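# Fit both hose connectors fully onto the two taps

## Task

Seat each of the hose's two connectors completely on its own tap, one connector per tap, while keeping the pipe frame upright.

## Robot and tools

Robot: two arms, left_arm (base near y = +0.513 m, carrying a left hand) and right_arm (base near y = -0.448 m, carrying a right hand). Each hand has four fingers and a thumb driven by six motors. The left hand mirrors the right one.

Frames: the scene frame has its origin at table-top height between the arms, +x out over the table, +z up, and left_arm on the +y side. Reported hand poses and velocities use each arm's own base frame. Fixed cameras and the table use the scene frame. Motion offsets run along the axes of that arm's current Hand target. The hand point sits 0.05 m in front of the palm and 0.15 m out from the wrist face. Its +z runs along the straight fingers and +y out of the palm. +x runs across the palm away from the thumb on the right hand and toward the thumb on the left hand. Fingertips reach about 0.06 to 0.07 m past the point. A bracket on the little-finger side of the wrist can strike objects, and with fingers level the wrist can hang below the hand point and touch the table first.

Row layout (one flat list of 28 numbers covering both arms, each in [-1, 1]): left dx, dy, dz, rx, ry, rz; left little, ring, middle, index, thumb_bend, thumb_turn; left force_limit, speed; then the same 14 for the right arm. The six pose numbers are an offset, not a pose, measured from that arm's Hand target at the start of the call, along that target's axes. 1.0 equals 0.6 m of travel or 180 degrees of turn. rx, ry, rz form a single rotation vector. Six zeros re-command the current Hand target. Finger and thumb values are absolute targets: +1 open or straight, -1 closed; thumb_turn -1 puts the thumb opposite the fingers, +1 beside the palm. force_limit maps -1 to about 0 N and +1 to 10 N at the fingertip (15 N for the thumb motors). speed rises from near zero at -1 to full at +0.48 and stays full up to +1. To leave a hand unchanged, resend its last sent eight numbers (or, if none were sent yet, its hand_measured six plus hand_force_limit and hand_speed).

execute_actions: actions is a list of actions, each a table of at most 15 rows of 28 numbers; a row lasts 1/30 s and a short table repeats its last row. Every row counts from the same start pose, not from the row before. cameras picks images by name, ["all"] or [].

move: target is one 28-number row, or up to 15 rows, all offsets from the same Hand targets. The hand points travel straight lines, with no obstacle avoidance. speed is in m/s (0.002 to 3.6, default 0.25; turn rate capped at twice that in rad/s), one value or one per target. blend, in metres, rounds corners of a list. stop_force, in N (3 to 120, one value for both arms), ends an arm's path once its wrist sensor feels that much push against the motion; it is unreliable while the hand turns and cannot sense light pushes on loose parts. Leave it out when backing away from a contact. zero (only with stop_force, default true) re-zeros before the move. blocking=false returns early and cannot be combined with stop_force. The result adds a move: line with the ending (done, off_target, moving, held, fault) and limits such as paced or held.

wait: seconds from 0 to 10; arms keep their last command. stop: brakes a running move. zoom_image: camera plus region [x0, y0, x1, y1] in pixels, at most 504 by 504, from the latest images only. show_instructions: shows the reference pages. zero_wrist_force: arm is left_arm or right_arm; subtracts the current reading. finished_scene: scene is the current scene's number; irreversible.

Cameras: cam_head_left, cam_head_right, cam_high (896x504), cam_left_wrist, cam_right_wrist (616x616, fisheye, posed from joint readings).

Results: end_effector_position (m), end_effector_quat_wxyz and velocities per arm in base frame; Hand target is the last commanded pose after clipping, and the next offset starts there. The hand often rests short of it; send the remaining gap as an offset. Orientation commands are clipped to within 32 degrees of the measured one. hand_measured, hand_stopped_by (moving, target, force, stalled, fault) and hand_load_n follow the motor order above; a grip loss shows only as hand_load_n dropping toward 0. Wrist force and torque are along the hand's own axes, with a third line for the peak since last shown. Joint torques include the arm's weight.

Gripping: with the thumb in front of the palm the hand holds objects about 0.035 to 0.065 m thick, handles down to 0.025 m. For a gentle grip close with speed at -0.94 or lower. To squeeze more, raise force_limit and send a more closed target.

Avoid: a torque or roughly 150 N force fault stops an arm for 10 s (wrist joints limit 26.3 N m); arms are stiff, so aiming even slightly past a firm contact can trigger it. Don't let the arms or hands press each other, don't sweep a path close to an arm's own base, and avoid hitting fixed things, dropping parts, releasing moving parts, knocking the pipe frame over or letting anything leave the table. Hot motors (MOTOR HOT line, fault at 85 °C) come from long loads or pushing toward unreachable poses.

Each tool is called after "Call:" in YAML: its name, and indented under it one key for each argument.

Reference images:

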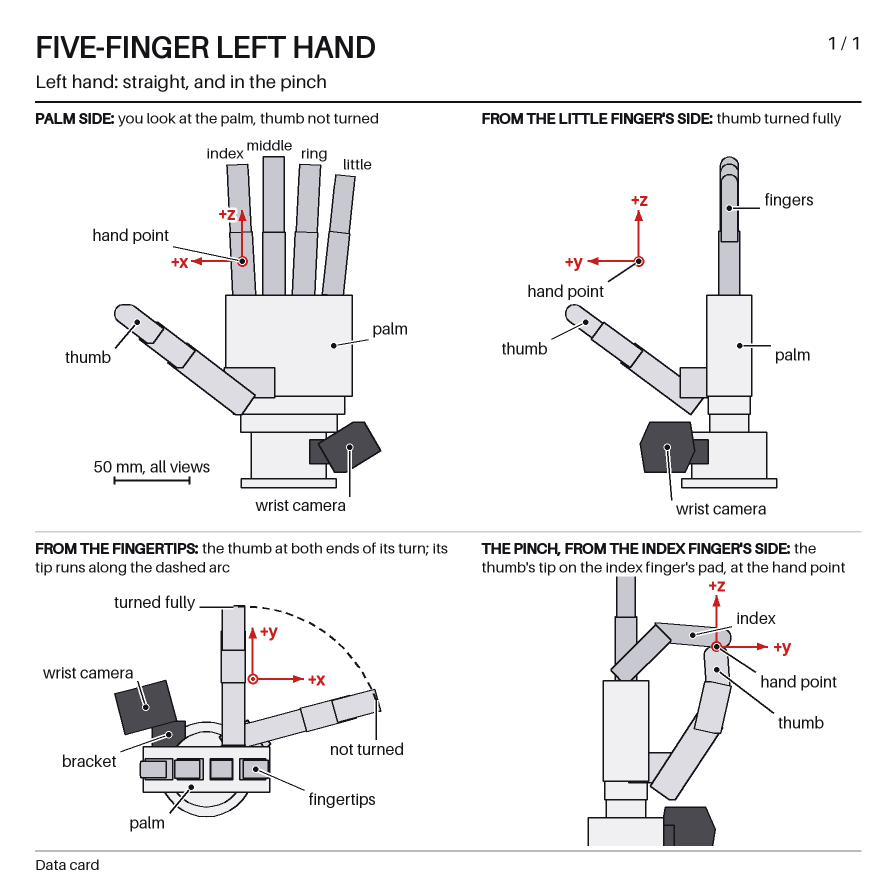

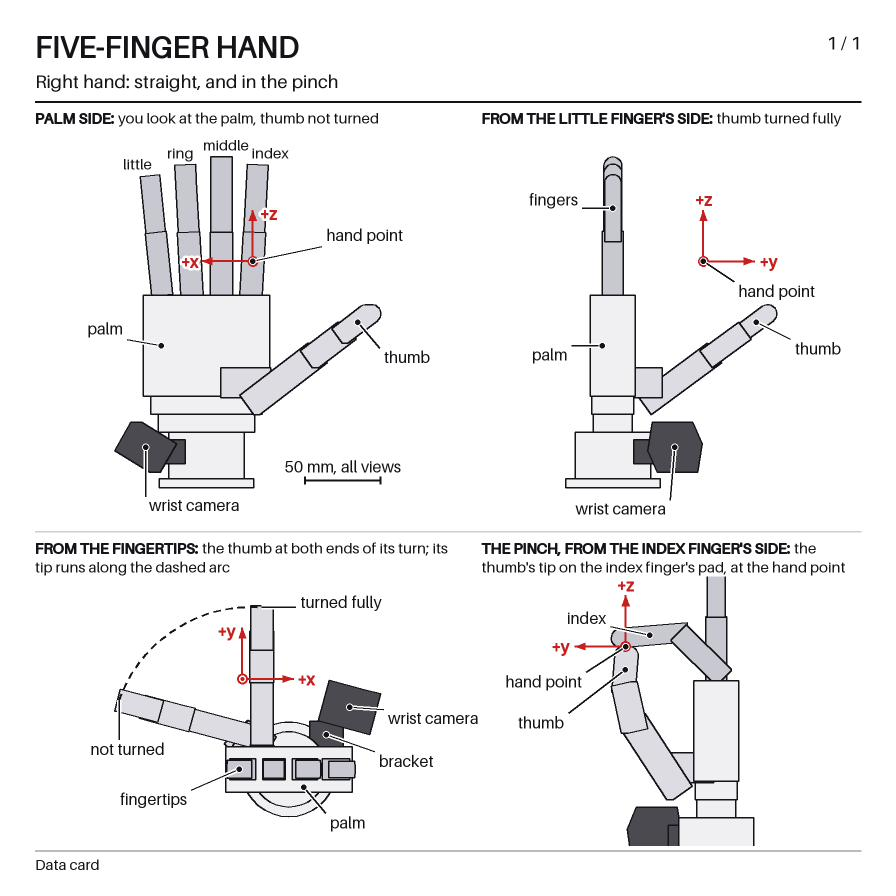

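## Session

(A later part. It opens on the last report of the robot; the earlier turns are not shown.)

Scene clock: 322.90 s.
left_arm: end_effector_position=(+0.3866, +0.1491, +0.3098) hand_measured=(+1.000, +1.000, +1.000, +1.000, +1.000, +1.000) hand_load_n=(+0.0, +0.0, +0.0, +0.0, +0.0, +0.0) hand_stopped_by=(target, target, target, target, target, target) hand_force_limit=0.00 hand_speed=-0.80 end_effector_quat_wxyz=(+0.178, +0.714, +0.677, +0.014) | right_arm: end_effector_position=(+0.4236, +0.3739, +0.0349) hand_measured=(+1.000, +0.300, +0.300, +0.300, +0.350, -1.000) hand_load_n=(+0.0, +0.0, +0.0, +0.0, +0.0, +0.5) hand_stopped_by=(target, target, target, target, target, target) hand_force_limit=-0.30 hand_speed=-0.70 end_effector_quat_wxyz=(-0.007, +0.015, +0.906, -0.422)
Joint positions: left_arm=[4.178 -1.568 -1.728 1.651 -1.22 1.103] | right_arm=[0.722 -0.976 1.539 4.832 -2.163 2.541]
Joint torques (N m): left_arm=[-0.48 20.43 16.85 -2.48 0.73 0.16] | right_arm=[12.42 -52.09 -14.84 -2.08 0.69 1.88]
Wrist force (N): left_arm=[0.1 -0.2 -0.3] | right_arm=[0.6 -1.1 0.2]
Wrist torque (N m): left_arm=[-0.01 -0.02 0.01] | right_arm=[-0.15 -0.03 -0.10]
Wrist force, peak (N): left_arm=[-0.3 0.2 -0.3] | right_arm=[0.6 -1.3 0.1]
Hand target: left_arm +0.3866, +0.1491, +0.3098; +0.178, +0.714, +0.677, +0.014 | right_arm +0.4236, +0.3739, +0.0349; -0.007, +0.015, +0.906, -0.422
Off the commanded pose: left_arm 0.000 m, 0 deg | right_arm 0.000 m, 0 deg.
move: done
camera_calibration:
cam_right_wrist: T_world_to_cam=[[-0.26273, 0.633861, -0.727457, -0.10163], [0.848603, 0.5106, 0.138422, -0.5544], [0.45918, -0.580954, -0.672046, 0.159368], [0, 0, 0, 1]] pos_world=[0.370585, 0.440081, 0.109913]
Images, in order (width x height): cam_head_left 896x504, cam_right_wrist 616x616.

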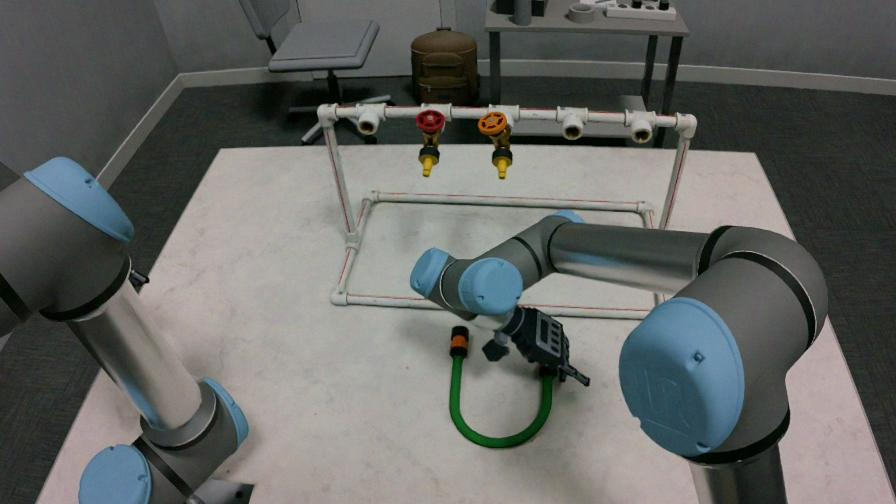

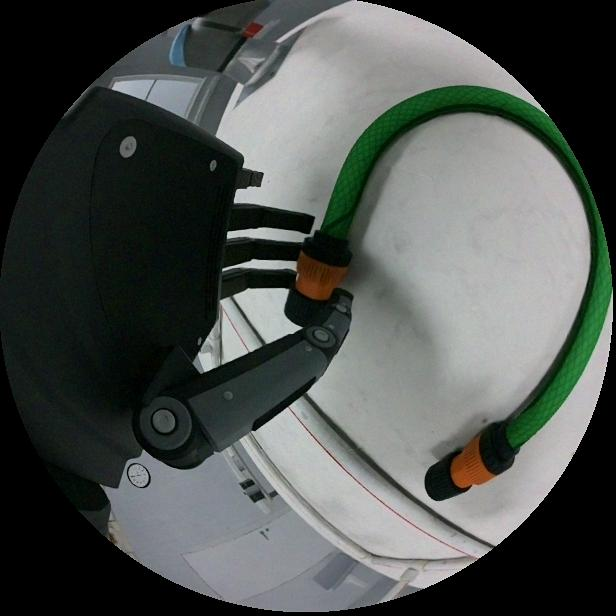

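Call:
move:
  target: [0,0,0,0,0,0,1,1,1,1,1,1,0,-0.8,0,0,0,0,0,0,1,-0.7,-0.7,-0.7,-0.3,-1,-0.4,-0.8]
  speed: 0.06
  cameras: ["cam_head_left","cam_right_wrist"]

Call:
zoom_image:
  camera: "cam_right_wrist"
  region: [180, 180, 480, 480]

Scene clock: 326.87 s.
left_arm: end_effector_position=(+0.3866, +0.1491, +0.3098) hand_measured=(+1.000, +1.000, +1.000, +1.000, +1.000, +1.000) hand_load_n=(+0.0, +0.0, +0.0, +0.0, +0.0, +0.0) hand_stopped_by=(target, target, target, target, target, target) hand_force_limit=0.00 hand_speed=-0.80 end_effector_quat_wxyz=(+0.178, +0.714, +0.677, +0.014) | right_arm: end_effector_position=(+0.4236, +0.3739, +0.0349) hand_measured=(+1.000, +0.026, +0.120, +0.082, +0.260, -1.000) hand_load_n=(+0.0, +4.0, +4.0, +4.0, +8.0, +1.5) hand_stopped_by=(target, force, force, force, force, target) hand_force_limit=-0.40 hand_speed=-0.80 end_effector_quat_wxyz=(-0.007, +0.015, +0.906, -0.422)
Joint positions: left_arm=[4.178 -1.568 -1.728 1.651 -1.22 1.103] | right_arm=[0.722 -0.976 1.539 4.832 -2.163 2.541]
Joint torques (N m): left_arm=[-0.35 20.28 15.83 -2.55 0.77 0.32] | right_arm=[11.65 -52 -24.47 0.83 -1.55 1.73]
Wrist force (N): left_arm=[-0.1 0.0 0.1] | right_arm=[0.4 -0.9 0.4]
Wrist torque (N m): left_arm=[0.00 0.03 -0.01] | right_arm=[-0.14 0.00 -0.12]
Wrist force, peak (N): left_arm=[-0.3 -0.2 -0.3] | right_arm=[0.7 -1.3 0.0]
Hand target: left_arm +0.3866, +0.1491, +0.3098; +0.178, +0.714, +0.677, +0.014 | right_arm +0.4236, +0.3739, +0.0349; -0.007, +0.015, +0.906, -0.422
Off the commanded pose: left_arm 0.000 m, 0 deg | right_arm 0.000 m, 0 deg.
move: done
camera_calibration:
cam_right_wrist: T_world_to_cam=[[-0.26273, 0.633861, -0.727457, -0.10163], [0.848603, 0.5106, 0.138422, -0.5544], [0.45918, -0.580954, -0.672046, 0.159368], [0, 0, 0, 1]] pos_world=[0.370585, 0.440081, 0.109913]
Images, in order (width x height): cam_head_left 896x504, cam_right_wrist 616x616.

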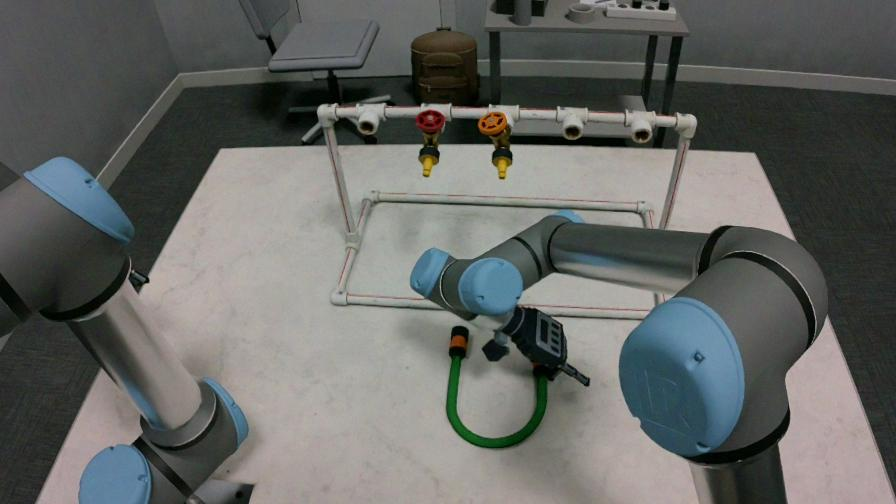

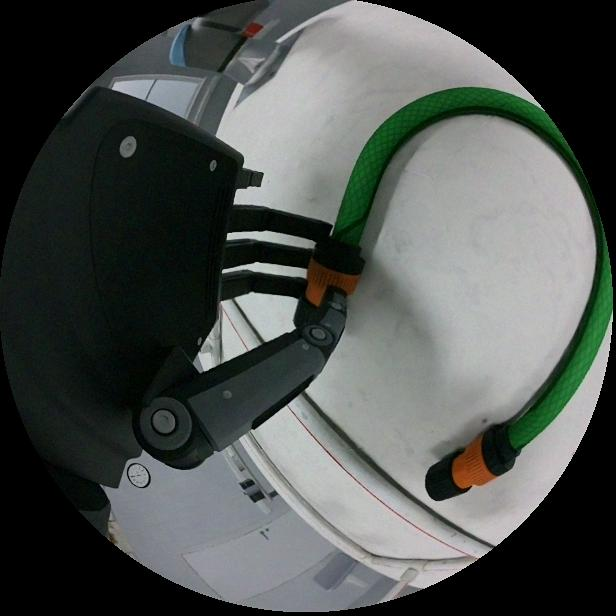

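Scaled by 1.680 from the camera's 616x616 image, which has a finer 880x880 frame.

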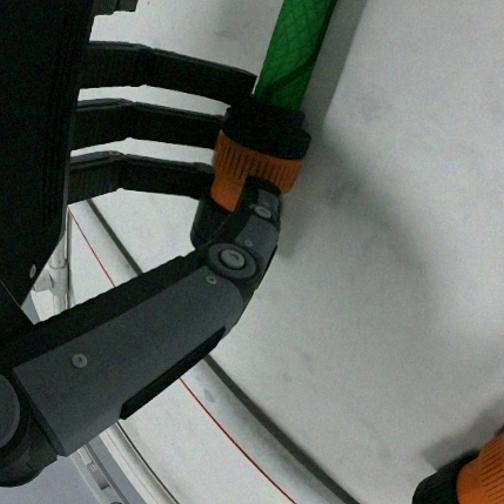

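Call:
move:
  target:
    - [0,0,0,0,0,0,1,1,1,1,1,1,0,-0.8,0,0,0,0,0,0,1,-0.72,-0.72,-0.72,-0.32,-1,0.3,-0.8]
    - [0,0,0,0,0,0,1,1,1,1,1,1,0,-0.8,0,-0.0766,-0.0643,0,0,0,1,-0.72,-0.72,-0.72,-0.32,-1,0.3,-0.8]
  speed: 0.1
  cameras: ["cam_head_left","cam_head_right","cam_right_wrist"]

Call:
zoom_image:
  camera: "cam_right_wrist"
  region: [180, 180, 480, 480]

Scene clock: 333.07 s.
left_arm: end_effector_position=(+0.3866, +0.1491, +0.3098) hand_measured=(+1.000, +1.000, +1.000, +1.000, +1.000, +1.000) hand_load_n=(+0.0, +0.0, +0.0, +0.0, +0.0, +0.0) hand_stopped_by=(target, target, target, target, target, target) hand_force_limit=0.00 hand_speed=-0.80 end_effector_quat_wxyz=(+0.178, +0.714, +0.677, +0.014) | right_arm: end_effector_position=(+0.4236, +0.3738, +0.0949) hand_measured=(+1.000, -0.008, +0.104, +0.066, +0.256, -1.000) hand_load_n=(+0.0, +0.0, +0.0, +0.0, +0.5, +0.0) hand_stopped_by=(target, force, force, force, force, target) hand_force_limit=0.30 hand_speed=-0.80 end_effector_quat_wxyz=(-0.007, +0.015, +0.906, -0.422)
Joint positions: left_arm=[4.178 -1.568 -1.728 1.651 -1.22 1.103] | right_arm=[0.722 -1.043 1.477 4.962 -2.163 2.541]
Joint torques (N m): left_arm=[-0.23 20.46 16.39 -2.55 0.75 0.23] | right_arm=[-4.68 -51.31 -29.28 1.14 -1.21 1.69]
Wrist force (N): left_arm=[0.1 0.0 -0.1] | right_arm=[0.3 -1.2 0.1]
Wrist torque (N m): left_arm=[0.01 -0.02 0.01] | right_arm=[-0.18 0.03 -0.11]
Wrist force, peak (N): left_arm=[0.0 -0.3 -0.4] | right_arm=[0.9 -2.3 -1.3]
Hand target: left_arm +0.3866, +0.1491, +0.3098; +0.178, +0.714, +0.677, +0.014 | right_arm +0.4236, +0.3738, +0.0950; -0.007, +0.015, +0.906, -0.422
Off the commanded pose: left_arm 0.000 m, 0 deg | right_arm 0.000 m, 0 deg.
move: done
camera_calibration:
cam_right_wrist: T_world_to_cam=[[-0.262794, 0.6338, -0.727487, -0.0579993], [0.848541, 0.510706, 0.138414, -0.562713], [0.459258, -0.580928, -0.672015, 0.199578], [0, 0, 0, 1]] pos_world=[0.370585, 0.440081, 0.169813]
Images, in order (width x height): cam_head_left 896x504, cam_head_right 896x504, cam_right_wrist 616x616.

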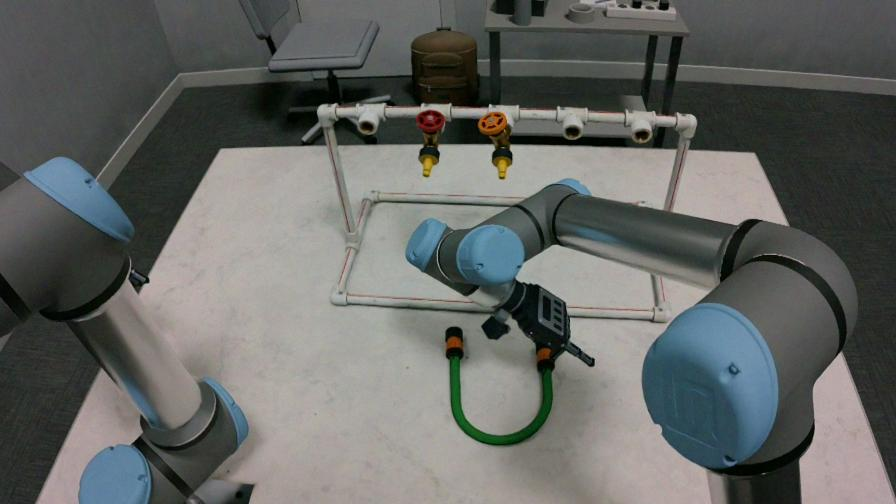

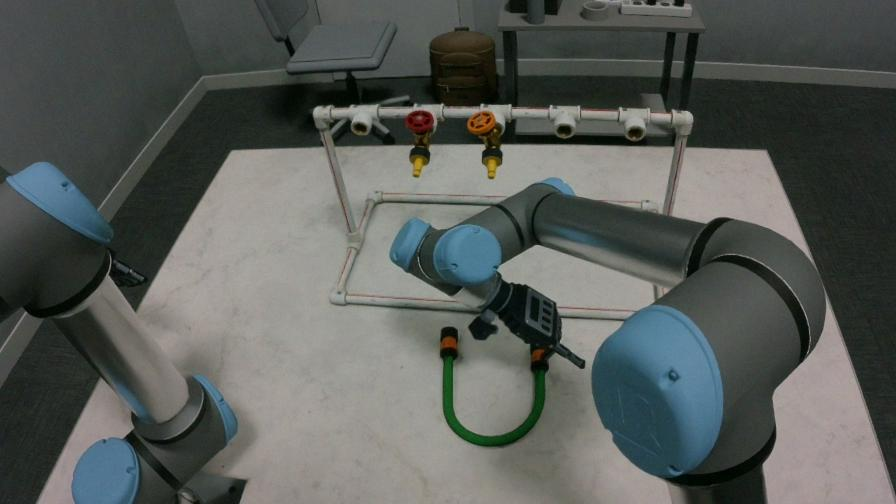

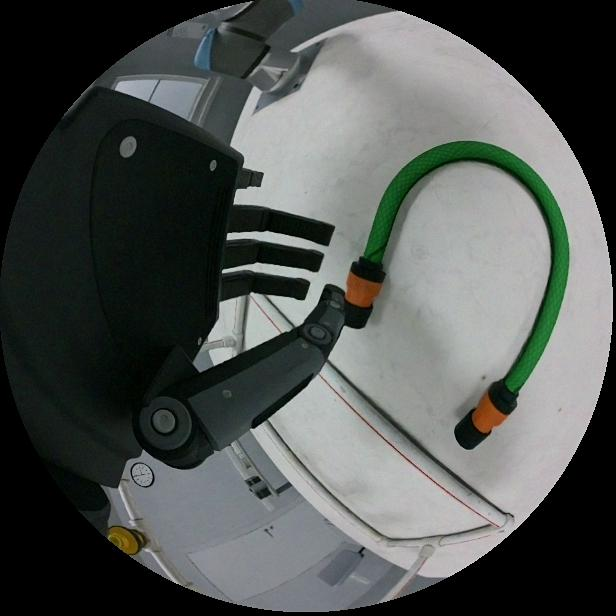

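Scaled by 1.680 from the camera's 616x616 image, which has a finer 880x880 frame.

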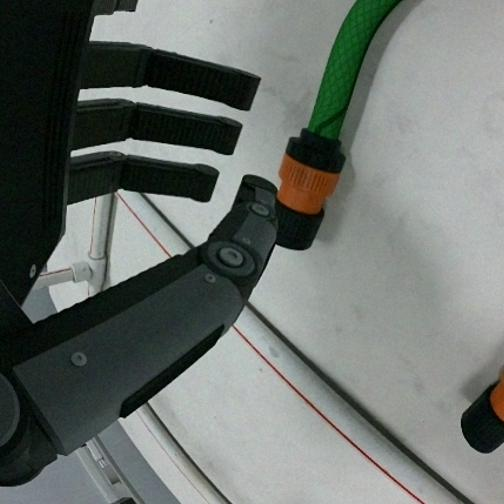

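Call:
zoom_image:
  camera: "cam_head_left"
  region: [440, 260, 620, 440]

Scaled by 2.800 from the camera's 896x504 image, which has a finer 1280x720 frame.

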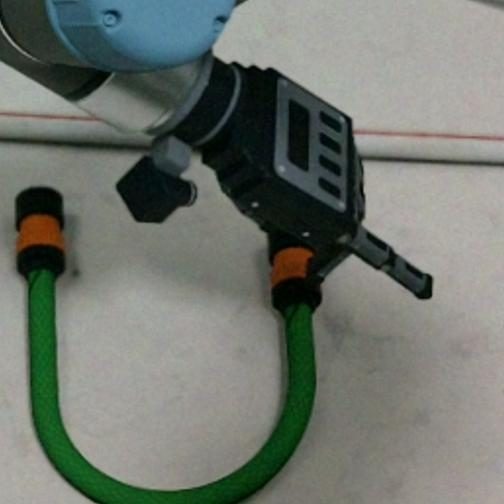

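Call:
move:
  target:
    - [0,0,0,0,0,0,1,1,1,1,1,1,0,-0.8,0,0,0,0,0,0,1,0.2,0.2,0.2,0.45,-1,-0.5,-0.5]
    - [0,0,0,0,0,0,1,1,1,1,1,1,0,-0.8,-0.0175,0.0282,0.018,0.0721,-0.0643,-0.0426,1,0.2,0.2,0.2,0.45,-1,-0.5,-0.5]
  speed: 0.2
  cameras: ["cam_head_left","cam_right_wrist"]

Call:
zoom_image:
  camera: "cam_right_wrist"
  region: [180, 180, 480, 480]

Scene clock: 377.93 s.
left_arm: end_effector_position=(+0.3866, +0.1491, +0.3098) hand_measured=(+1.000, +1.000, +1.000, +1.000, +1.000, +1.000) hand_load_n=(+0.0, +0.0, +0.0, +0.5, +0.0, +0.0) hand_stopped_by=(target, target, target, target, target, target) hand_force_limit=0.00 hand_speed=-0.80 end_effector_quat_wxyz=(+0.178, +0.714, +0.677, +0.014) | right_arm: end_effector_position=(+0.4342, +0.3761, +0.0751) hand_measured=(+1.000, +0.200, +0.200, +0.200, +0.450, -1.000) hand_load_n=(+0.0, +0.0, +0.0, -0.5, +0.0, +0.0) hand_stopped_by=(target, target, target, target, target, target) hand_force_limit=-0.50 hand_speed=-0.50 end_effector_quat_wxyz=(+0.055, -0.089, +0.848, -0.519)
Joint positions: left_arm=[4.178 -1.568 -1.728 1.651 -1.22 1.103] | right_arm=[0.795 -0.953 1.469 5.023 -2.407 2.541]
Joint torques (N m): left_arm=[-0.88 20.7 16.81 -2.52 0.89 0.3] | right_arm=[12.51 -36.16 -11.66 1.35 -3.01 1.72]
Wrist force (N): left_arm=[-0.1 -0.2 0.1] | right_arm=[0.5 -1.2 0.1]
Wrist torque (N m): left_arm=[-0.03 0.01 0.00] | right_arm=[-0.18 0.01 -0.11]
Wrist force, peak (N): left_arm=[-0.4 -0.1 -0.2] | right_arm=[0.0 -1.4 0.0]
Hand target: left_arm +0.3866, +0.1491, +0.3098; +0.178, +0.714, +0.677, +0.014 | right_arm +0.4342, +0.3761, +0.0751; +0.055, -0.089, +0.848, -0.520
Off the commanded pose: left_arm 0.000 m, 0 deg | right_arm 0.000 m, 0 deg.
move: done
camera_calibration:
cam_right_wrist: T_world_to_cam=[[-0.369219, 0.376421, -0.849697, 0.0811596], [0.698184, 0.715787, 0.0137159, -0.572664], [0.613365, -0.58818, -0.527093, 0.107673], [0, 0, 0, 1]] pos_world=[0.363748, 0.442687, 0.133569]
Images, in order (width x height): cam_head_left 896x504, cam_right_wrist 616x616.

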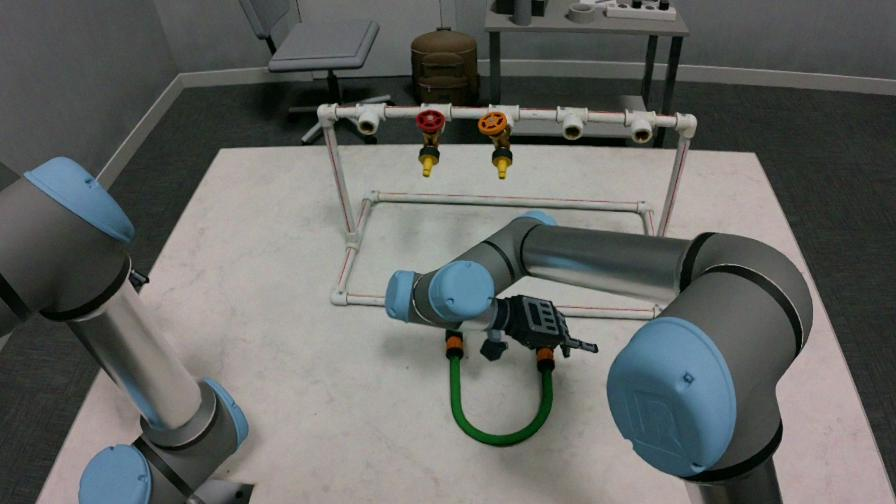

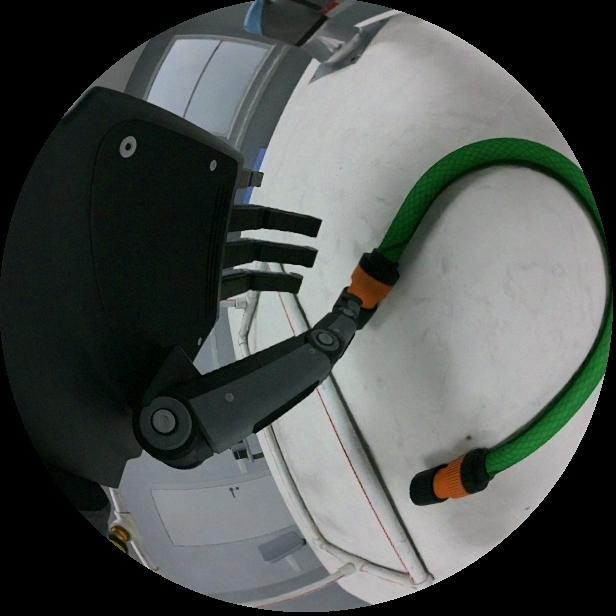

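Scaled by 1.680 from the camera's 616x616 image, which has a finer 880x880 frame.

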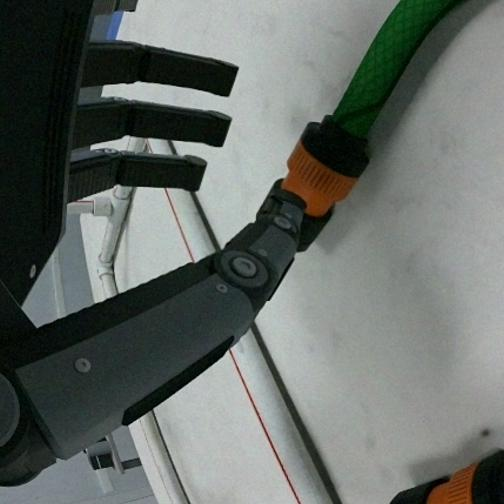

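Call:
move:
  target: [0,0,0,0,0,0,1,1,1,1,1,1,0,-0.8,0,0.0965,0.0492,0,0,0,1,0.2,0.2,0.2,0.45,-1,-0.5,-0.5]
  speed: 0.03
  stop_force: 4
  cameras: ["cam_head_left","cam_right_wrist"]

Call:
zoom_image:
  camera: "cam_right_wrist"
  region: [180, 180, 480, 480]

Scene clock: 390.53 s.
left_arm: end_effector_position=(+0.3866, +0.1491, +0.3098) hand_measured=(+1.000, +1.000, +1.000, +1.000, +1.000, +1.000) hand_load_n=(+0.0, +0.0, +0.0, +0.0, +0.0, +0.0) hand_stopped_by=(target, target, target, target, target, target) hand_force_limit=0.00 hand_speed=-0.80 end_effector_quat_wxyz=(+0.178, +0.714, +0.677, +0.014) | right_arm: end_effector_position=(+0.4342, +0.3761, +0.0197) hand_measured=(+1.000, +0.200, +0.200, +0.200, +0.450, -1.000) hand_load_n=(+0.0, -0.5, +0.5, +0.0, +0.0, +0.0) hand_stopped_by=(target, target, target, target, target, target) hand_force_limit=-0.50 hand_speed=-0.50 end_effector_quat_wxyz=(+0.055, -0.089, +0.848, -0.520)
Joint positions: left_arm=[4.178 -1.568 -1.728 1.651 -1.22 1.103] | right_arm=[0.795 -0.882 1.51 4.91 -2.408 2.541]
Joint torques (N m): left_arm=[-0.76 20.69 16.12 -2.48 0.86 0.21] | right_arm=[2.74 -54.25 -26.61 1.41 1.2 0.55]
Wrist force (N): left_arm=[-0.2 0.1 -0.3] | right_arm=[0.6 -1.6 0.2]
Wrist torque (N m): left_arm=[0.03 0.02 -0.01] | right_arm=[-0.16 0.00 -0.12]
Wrist force, peak (N): left_arm=[-0.4 -0.3 -0.1] | right_arm=[4.5 -31.3 -17.4]
Hand target: left_arm +0.3866, +0.1491, +0.3098; +0.178, +0.714, +0.677, +0.014 | right_arm +0.4342, +0.3761, +0.0197; +0.055, -0.089, +0.848, -0.520 (not the last commanded pose)
Off the commanded pose: left_arm 0.000 m, 0 deg | right_arm 0.010 m, 0 deg.
move: contact (right_arm)
camera_calibration:
cam_right_wrist: T_world_to_cam=[[-0.369291, 0.376152, -0.849785, 0.0342016], [0.698095, 0.715878, 0.013508, -0.571826], [0.613423, -0.588242, -0.526957, 0.0785288], [0, 0, 0, 1]] pos_world=[0.363648, 0.442687, 0.0781695]
Images, in order (width x height): cam_head_left 896x504, cam_right_wrist 616x616.

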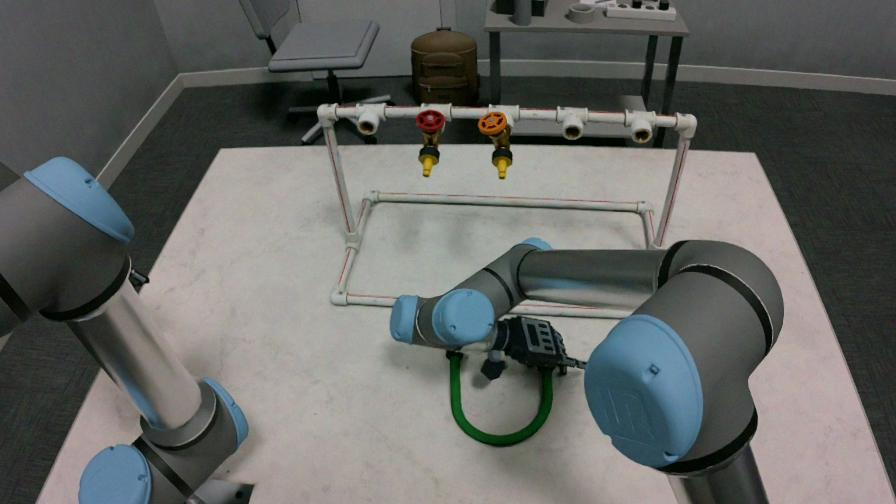

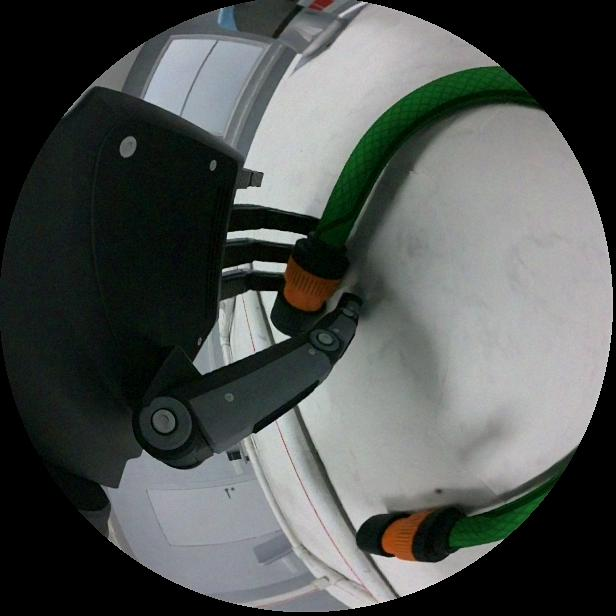

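Scaled by 1.680 from the camera's 616x616 image, which has a finer 880x880 frame.

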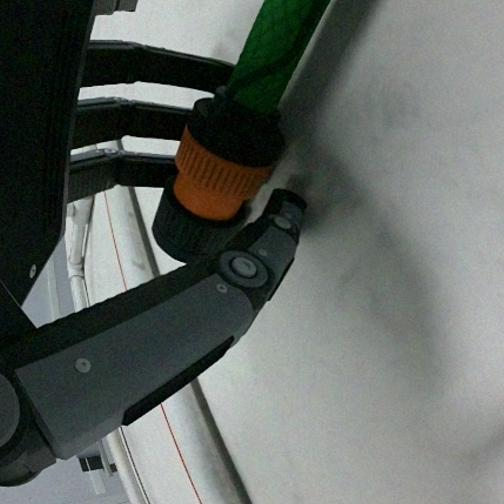

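Call:
move:
  target:
    - [0,0,0,0,0,0,1,1,1,1,1,1,0,-0.8,0,0,0,0,0,0,1,0.15,0.15,0.15,0.33,-1,-0.5,-0.7]
    - [0,0,0,0,0,0,1,1,1,1,1,1,0,-0.8,0,0,0,0,0,0,1,-0.7,-0.7,-0.7,-0.3,-1,-0.4,-0.8]
  speed: 0.06
  cameras: ["cam_head_left","cam_right_wrist"]

Call:
zoom_image:
  camera: "cam_right_wrist"
  region: [180, 180, 480, 480]

Scene clock: 399.13 s.
left_arm: end_effector_position=(+0.3866, +0.1491, +0.3098) hand_measured=(+1.000, +1.000, +1.000, +1.000, +1.000, +1.000) hand_load_n=(+0.0, +0.0, +0.0, +0.0, +0.0, +0.0) hand_stopped_by=(target, target, target, target, target, target) hand_force_limit=0.00 hand_speed=-0.80 end_effector_quat_wxyz=(+0.178, +0.714, +0.677, +0.014) | right_arm: end_effector_position=(+0.4342, +0.3761, +0.0197) hand_measured=(+1.000, -0.014, +0.160, +0.134, +0.328, -1.000) hand_load_n=(+0.0, +4.0, +5.0, +1.0, +4.5, +2.5) hand_stopped_by=(target, force, force, force, force, target) hand_force_limit=-0.40 hand_speed=-0.80 end_effector_quat_wxyz=(+0.055, -0.089, +0.848, -0.520)
Joint positions: left_arm=[4.178 -1.568 -1.728 1.651 -1.22 1.103] | right_arm=[0.795 -0.882 1.51 4.91 -2.408 2.541]
Joint torques (N m): left_arm=[-0.28 20.6 16.23 -2.58 0.9 0.26] | right_arm=[-4.14 -37.36 -19.12 -3.42 -1.55 0.6]
Wrist force (N): left_arm=[0.0 0.0 -0.1] | right_arm=[1.0 -11.9 -1.5]
Wrist torque (N m): left_arm=[0.00 0.00 0.00] | right_arm=[-0.09 0.04 -0.34]
Wrist force, peak (N): left_arm=[-0.3 -0.1 -0.5] | right_arm=[0.5 -12.4 -1.1]
Hand target: left_arm +0.3866, +0.1491, +0.3098; +0.178, +0.714, +0.677, +0.014 | right_arm +0.4342, +0.3761, +0.0197; +0.055, -0.089, +0.848, -0.520
Off the commanded pose: left_arm 0.000 m, 0 deg | right_arm 0.000 m, 0 deg.
move: done
camera_calibration:
cam_right_wrist: T_world_to_cam=[[-0.369265, 0.376179, -0.849784, 0.0342172], [0.698109, 0.715864, 0.0135399, -0.571897], [0.613423, -0.588242, -0.526957, 0.0784674], [0, 0, 0, 1]] pos_world=[0.363748, 0.442687, 0.0781695]
Images, in order (width x height): cam_head_left 896x504, cam_right_wrist 616x616.

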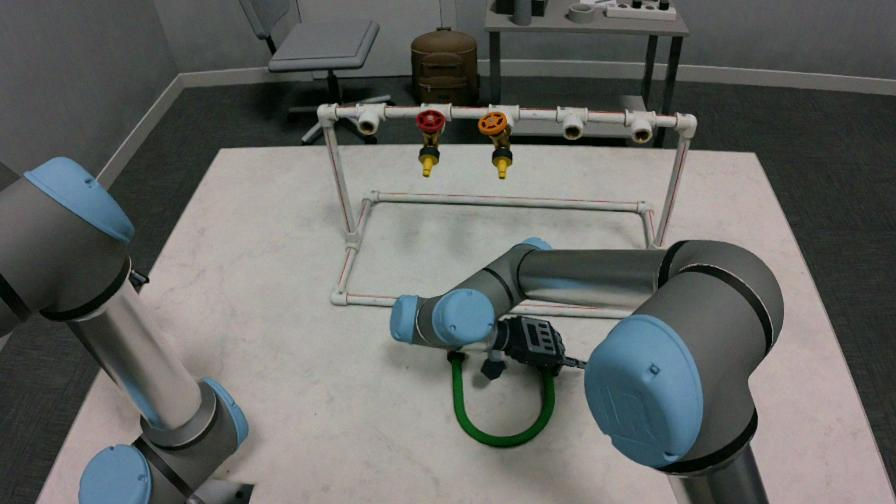

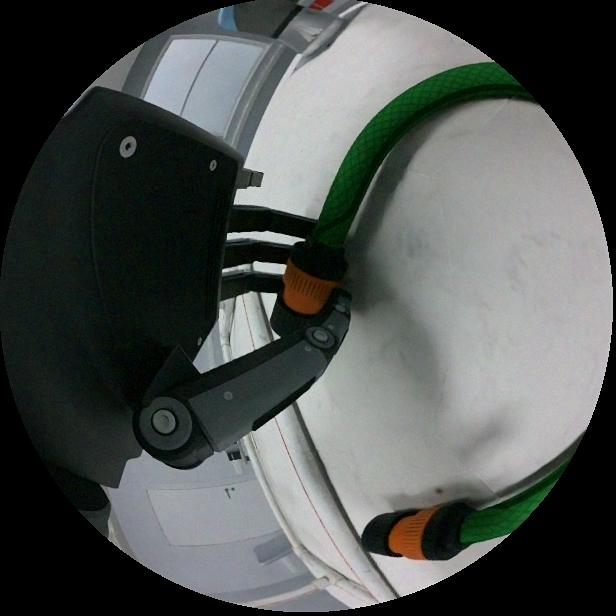

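Scaled by 1.680 from the camera's 616x616 image, which has a finer 880x880 frame.

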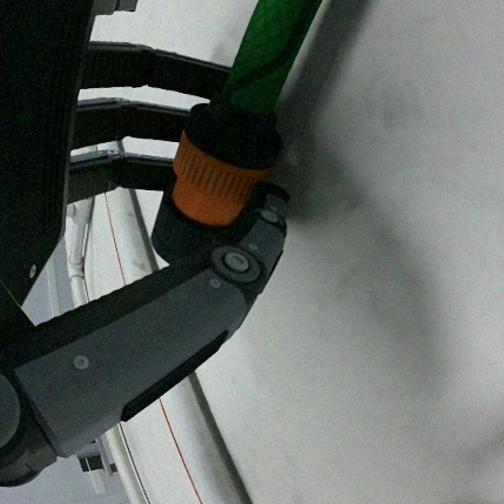

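Call:
move:
  target:
    - [0,0,0,0,0,0,1,1,1,1,1,1,0,-0.8,0,-0.0045,-0.0023,0,0,0,1,-0.7,-0.7,-0.7,-0.3,-1,-0.4,-0.8]
    - [0,0,0,0,0,0,1,1,1,1,1,1,0,-0.8,0,-0.0045,-0.0023,0,0,0,1,-0.72,-0.72,-0.72,-0.32,-1,0.0,-0.8]
    - [0,0,0,0,0,0,1,1,1,1,1,1,0,-0.8,0,-0.0193,-0.0098,0,0,0,1,-0.72,-0.72,-0.72,-0.32,-1,0.0,-0.8]
  speed: 0.03
  cameras: ["cam_head_left","cam_right_wrist"]

Call:
zoom_image:
  camera: "cam_right_wrist"
  region: [180, 180, 480, 480]

Scene clock: 406.00 s.
left_arm: end_effector_position=(+0.3866, +0.1491, +0.3098) hand_measured=(+1.000, +1.000, +1.000, +1.000, +1.000, +1.000) hand_load_n=(+0.0, +0.0, +0.0, +0.0, +0.0, +0.0) hand_stopped_by=(target, target, target, target, target, target) hand_force_limit=0.00 hand_speed=-0.80 end_effector_quat_wxyz=(+0.178, +0.714, +0.677, +0.014) | right_arm: end_effector_position=(+0.4342, +0.3761, +0.0325) hand_measured=(+1.000, -0.028, +0.072, +0.102, +0.326, -1.000) hand_load_n=(+0.0, +4.5, +5.5, +5.0, +13.0, +1.5) hand_stopped_by=(target, force, force, force, force, target) hand_force_limit=0.00 hand_speed=-0.80 end_effector_quat_wxyz=(+0.055, -0.089, +0.848, -0.520)
Joint positions: left_arm=[4.178 -1.568 -1.728 1.651 -1.22 1.103] | right_arm=[0.795 -0.9 1.502 4.936 -2.408 2.541]
Joint torques (N m): left_arm=[-0.09 22.15 16.48 -2.58 0.82 0.37] | right_arm=[7.18 -54.29 -27.39 1.63 -1.02 -1.59]
Wrist force (N): left_arm=[-0.1 0.1 0.0] | right_arm=[0.3 -0.2 0.3]
Wrist torque (N m): left_arm=[0.01 0.01 -0.01] | right_arm=[-0.09 0.02 -0.05]
Wrist force, peak (N): left_arm=[-0.4 -0.2 -0.2] | right_arm=[0.7 -12.8 -1.7]
Hand target: left_arm +0.3866, +0.1491, +0.3098; +0.178, +0.714, +0.677, +0.014 | right_arm +0.4342, +0.3761, +0.0327; +0.055, -0.089, +0.848, -0.520
Off the commanded pose: left_arm 0.000 m, 0 deg | right_arm 0.000 m, 0 deg.
move: done
camera_calibration:
cam_right_wrist: T_world_to_cam=[[-0.369291, 0.376152, -0.849785, 0.0452015], [0.698095, 0.715878, 0.013508, -0.571929], [0.613423, -0.588242, -0.526957, 0.0852677], [0, 0, 0, 1]] pos_world=[0.363648, 0.442587, 0.0910695]
Images, in order (width x height): cam_head_left 896x504, cam_right_wrist 616x616.

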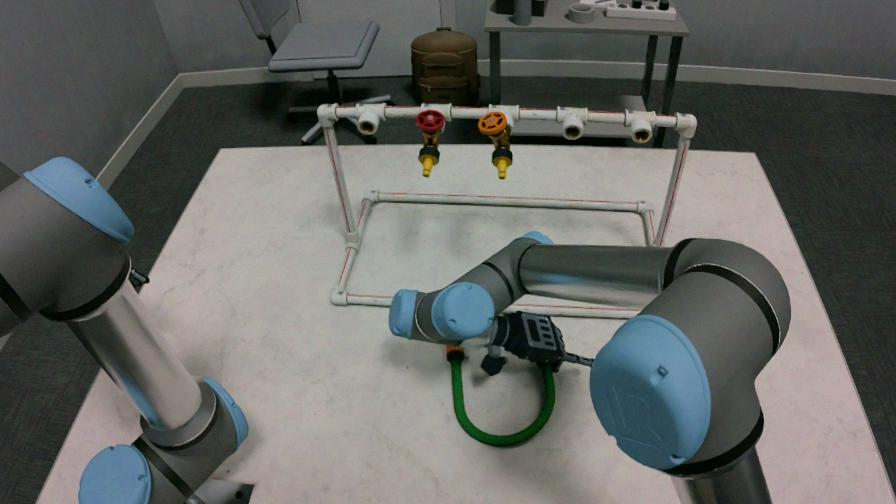

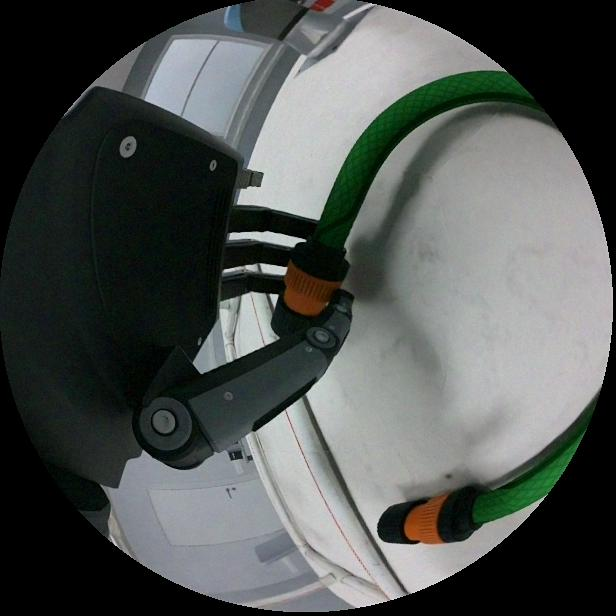

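Scaled by 1.680 from the camera's 616x616 image, which has a finer 880x880 frame.

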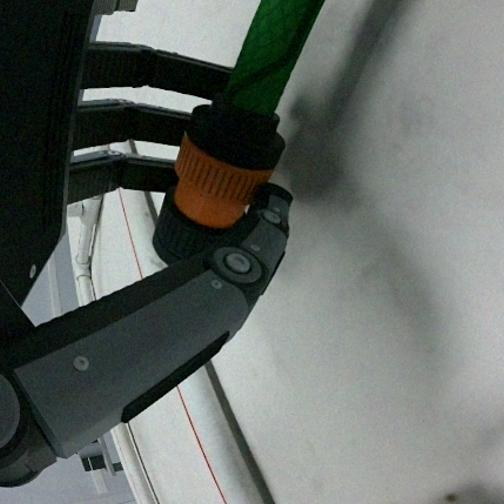

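Call:
move:
  target: [0,0,0,0,0,0,1,1,1,1,1,1,0,-0.8,0,-0.1188,-0.0605,0,0,0,1,-0.72,-0.72,-0.72,-0.32,-1,0.0,-0.8]
  speed: 0.12
  cameras: ["cam_head_left","cam_head_right","cam_right_wrist"]

Call:
zoom_image:
  camera: "cam_right_wrist"
  region: [180, 180, 480, 480]

Scene clock: 409.90 s.
left_arm: end_effector_position=(+0.3866, +0.1491, +0.3098) hand_measured=(+1.000, +1.000, +1.000, +1.000, +1.000, +1.000) hand_load_n=(+0.0, +0.0, +0.0, +0.0, +0.0, +0.0) hand_stopped_by=(target, target, target, target, target, target) hand_force_limit=0.00 hand_speed=-0.80 end_effector_quat_wxyz=(+0.178, +0.714, +0.677, +0.014) | right_arm: end_effector_position=(+0.4342, +0.3760, +0.1126) hand_measured=(+1.000, -0.028, +0.072, +0.102, +0.326, -1.000) hand_load_n=(+0.0, +4.0, +4.5, +4.0, +14.0, +1.5) hand_stopped_by=(target, force, force, force, force, target) hand_force_limit=0.00 hand_speed=-0.80 end_effector_quat_wxyz=(+0.055, -0.089, +0.848, -0.520)
Joint positions: left_arm=[4.178 -1.568 -1.728 1.651 -1.22 1.103] | right_arm=[0.795 -0.994 1.43 5.102 -2.408 2.541]
Joint torques (N m): left_arm=[-0.01 21.12 16.25 -2.67 0.84 0.31] | right_arm=[-3.13 -53.17 -28.92 1.47 0.96 1.7]
Wrist force (N): left_arm=[-0.1 -0.1 0.1] | right_arm=[0.5 0.3 0.6]
Wrist torque (N m): left_arm=[-0.01 0.02 0.00] | right_arm=[-0.02 -0.03 -0.01]
Wrist force, peak (N): left_arm=[-0.3 0.2 -0.3] | right_arm=[0.5 0.4 0.9]
Hand target: left_arm +0.3866, +0.1491, +0.3098; +0.178, +0.714, +0.677, +0.014 | right_arm +0.4342, +0.3761, +0.1126; +0.055, -0.089, +0.848, -0.520
Off the commanded pose: left_arm 0.000 m, 0 deg | right_arm 0.000 m, 0 deg.
move: done
camera_calibration:
cam_right_wrist: T_world_to_cam=[[-0.369216, 0.37608, -0.849849, 0.113237], [0.698051, 0.71592, 0.0135457, -0.573088], [0.613518, -0.588237, -0.526852, 0.127308], [0, 0, 0, 1]] pos_world=[0.363748, 0.442587, 0.17107]
Images, in order (width x height): cam_head_left 896x504, cam_head_right 896x504, cam_right_wrist 616x616.

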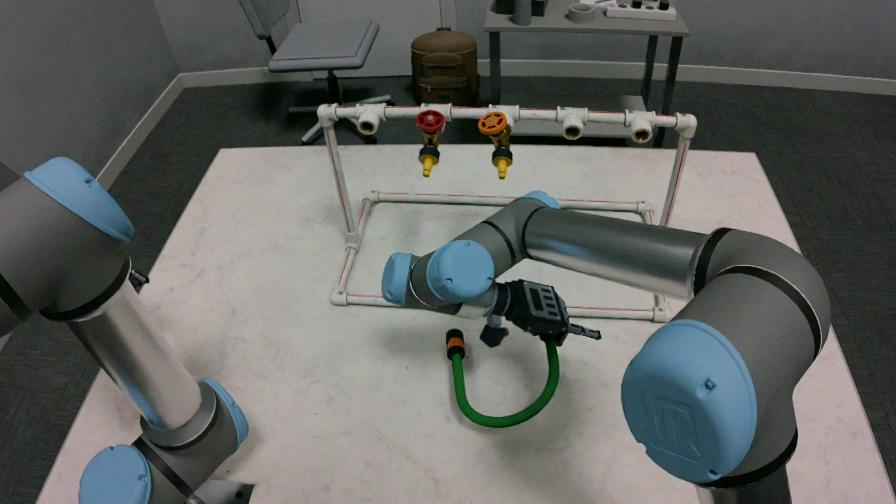

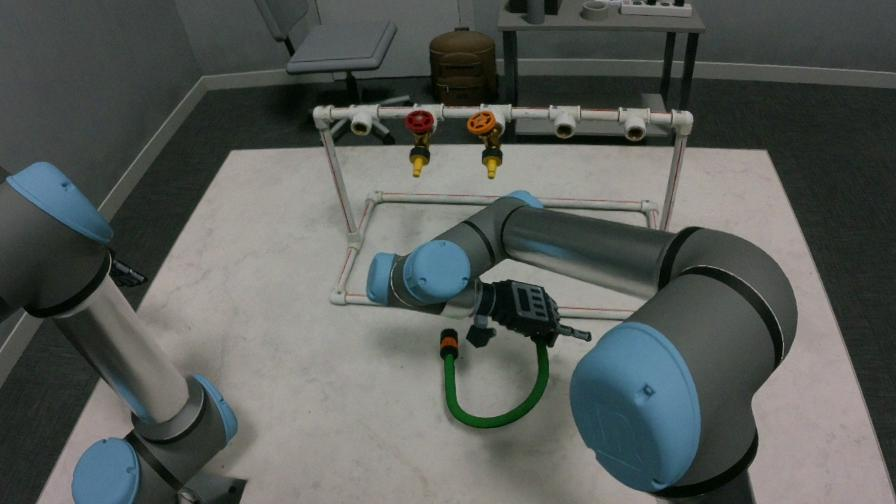

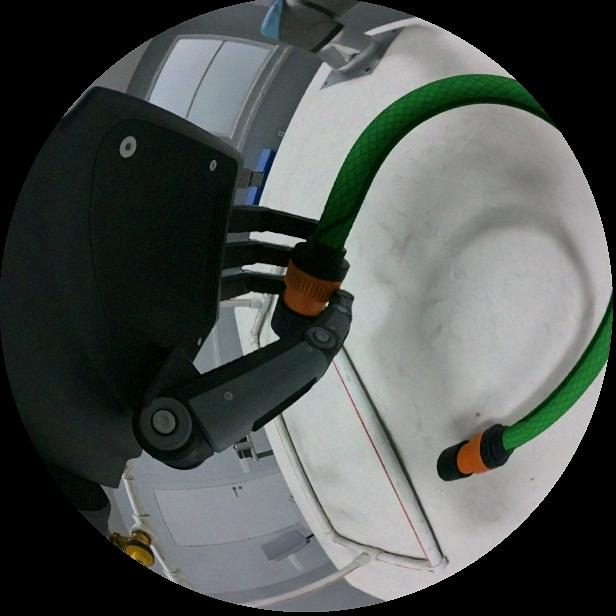

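Scaled by 1.680 from the camera's 616x616 image, which has a finer 880x880 frame.

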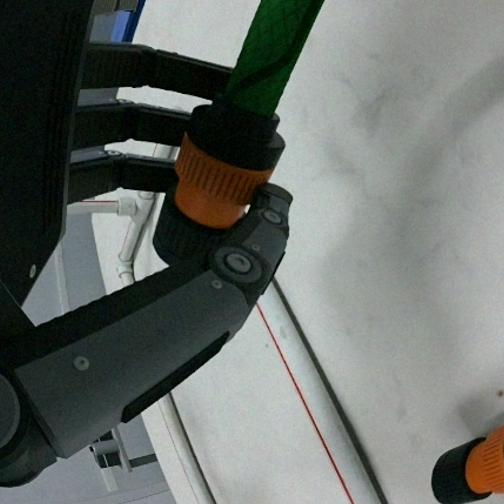

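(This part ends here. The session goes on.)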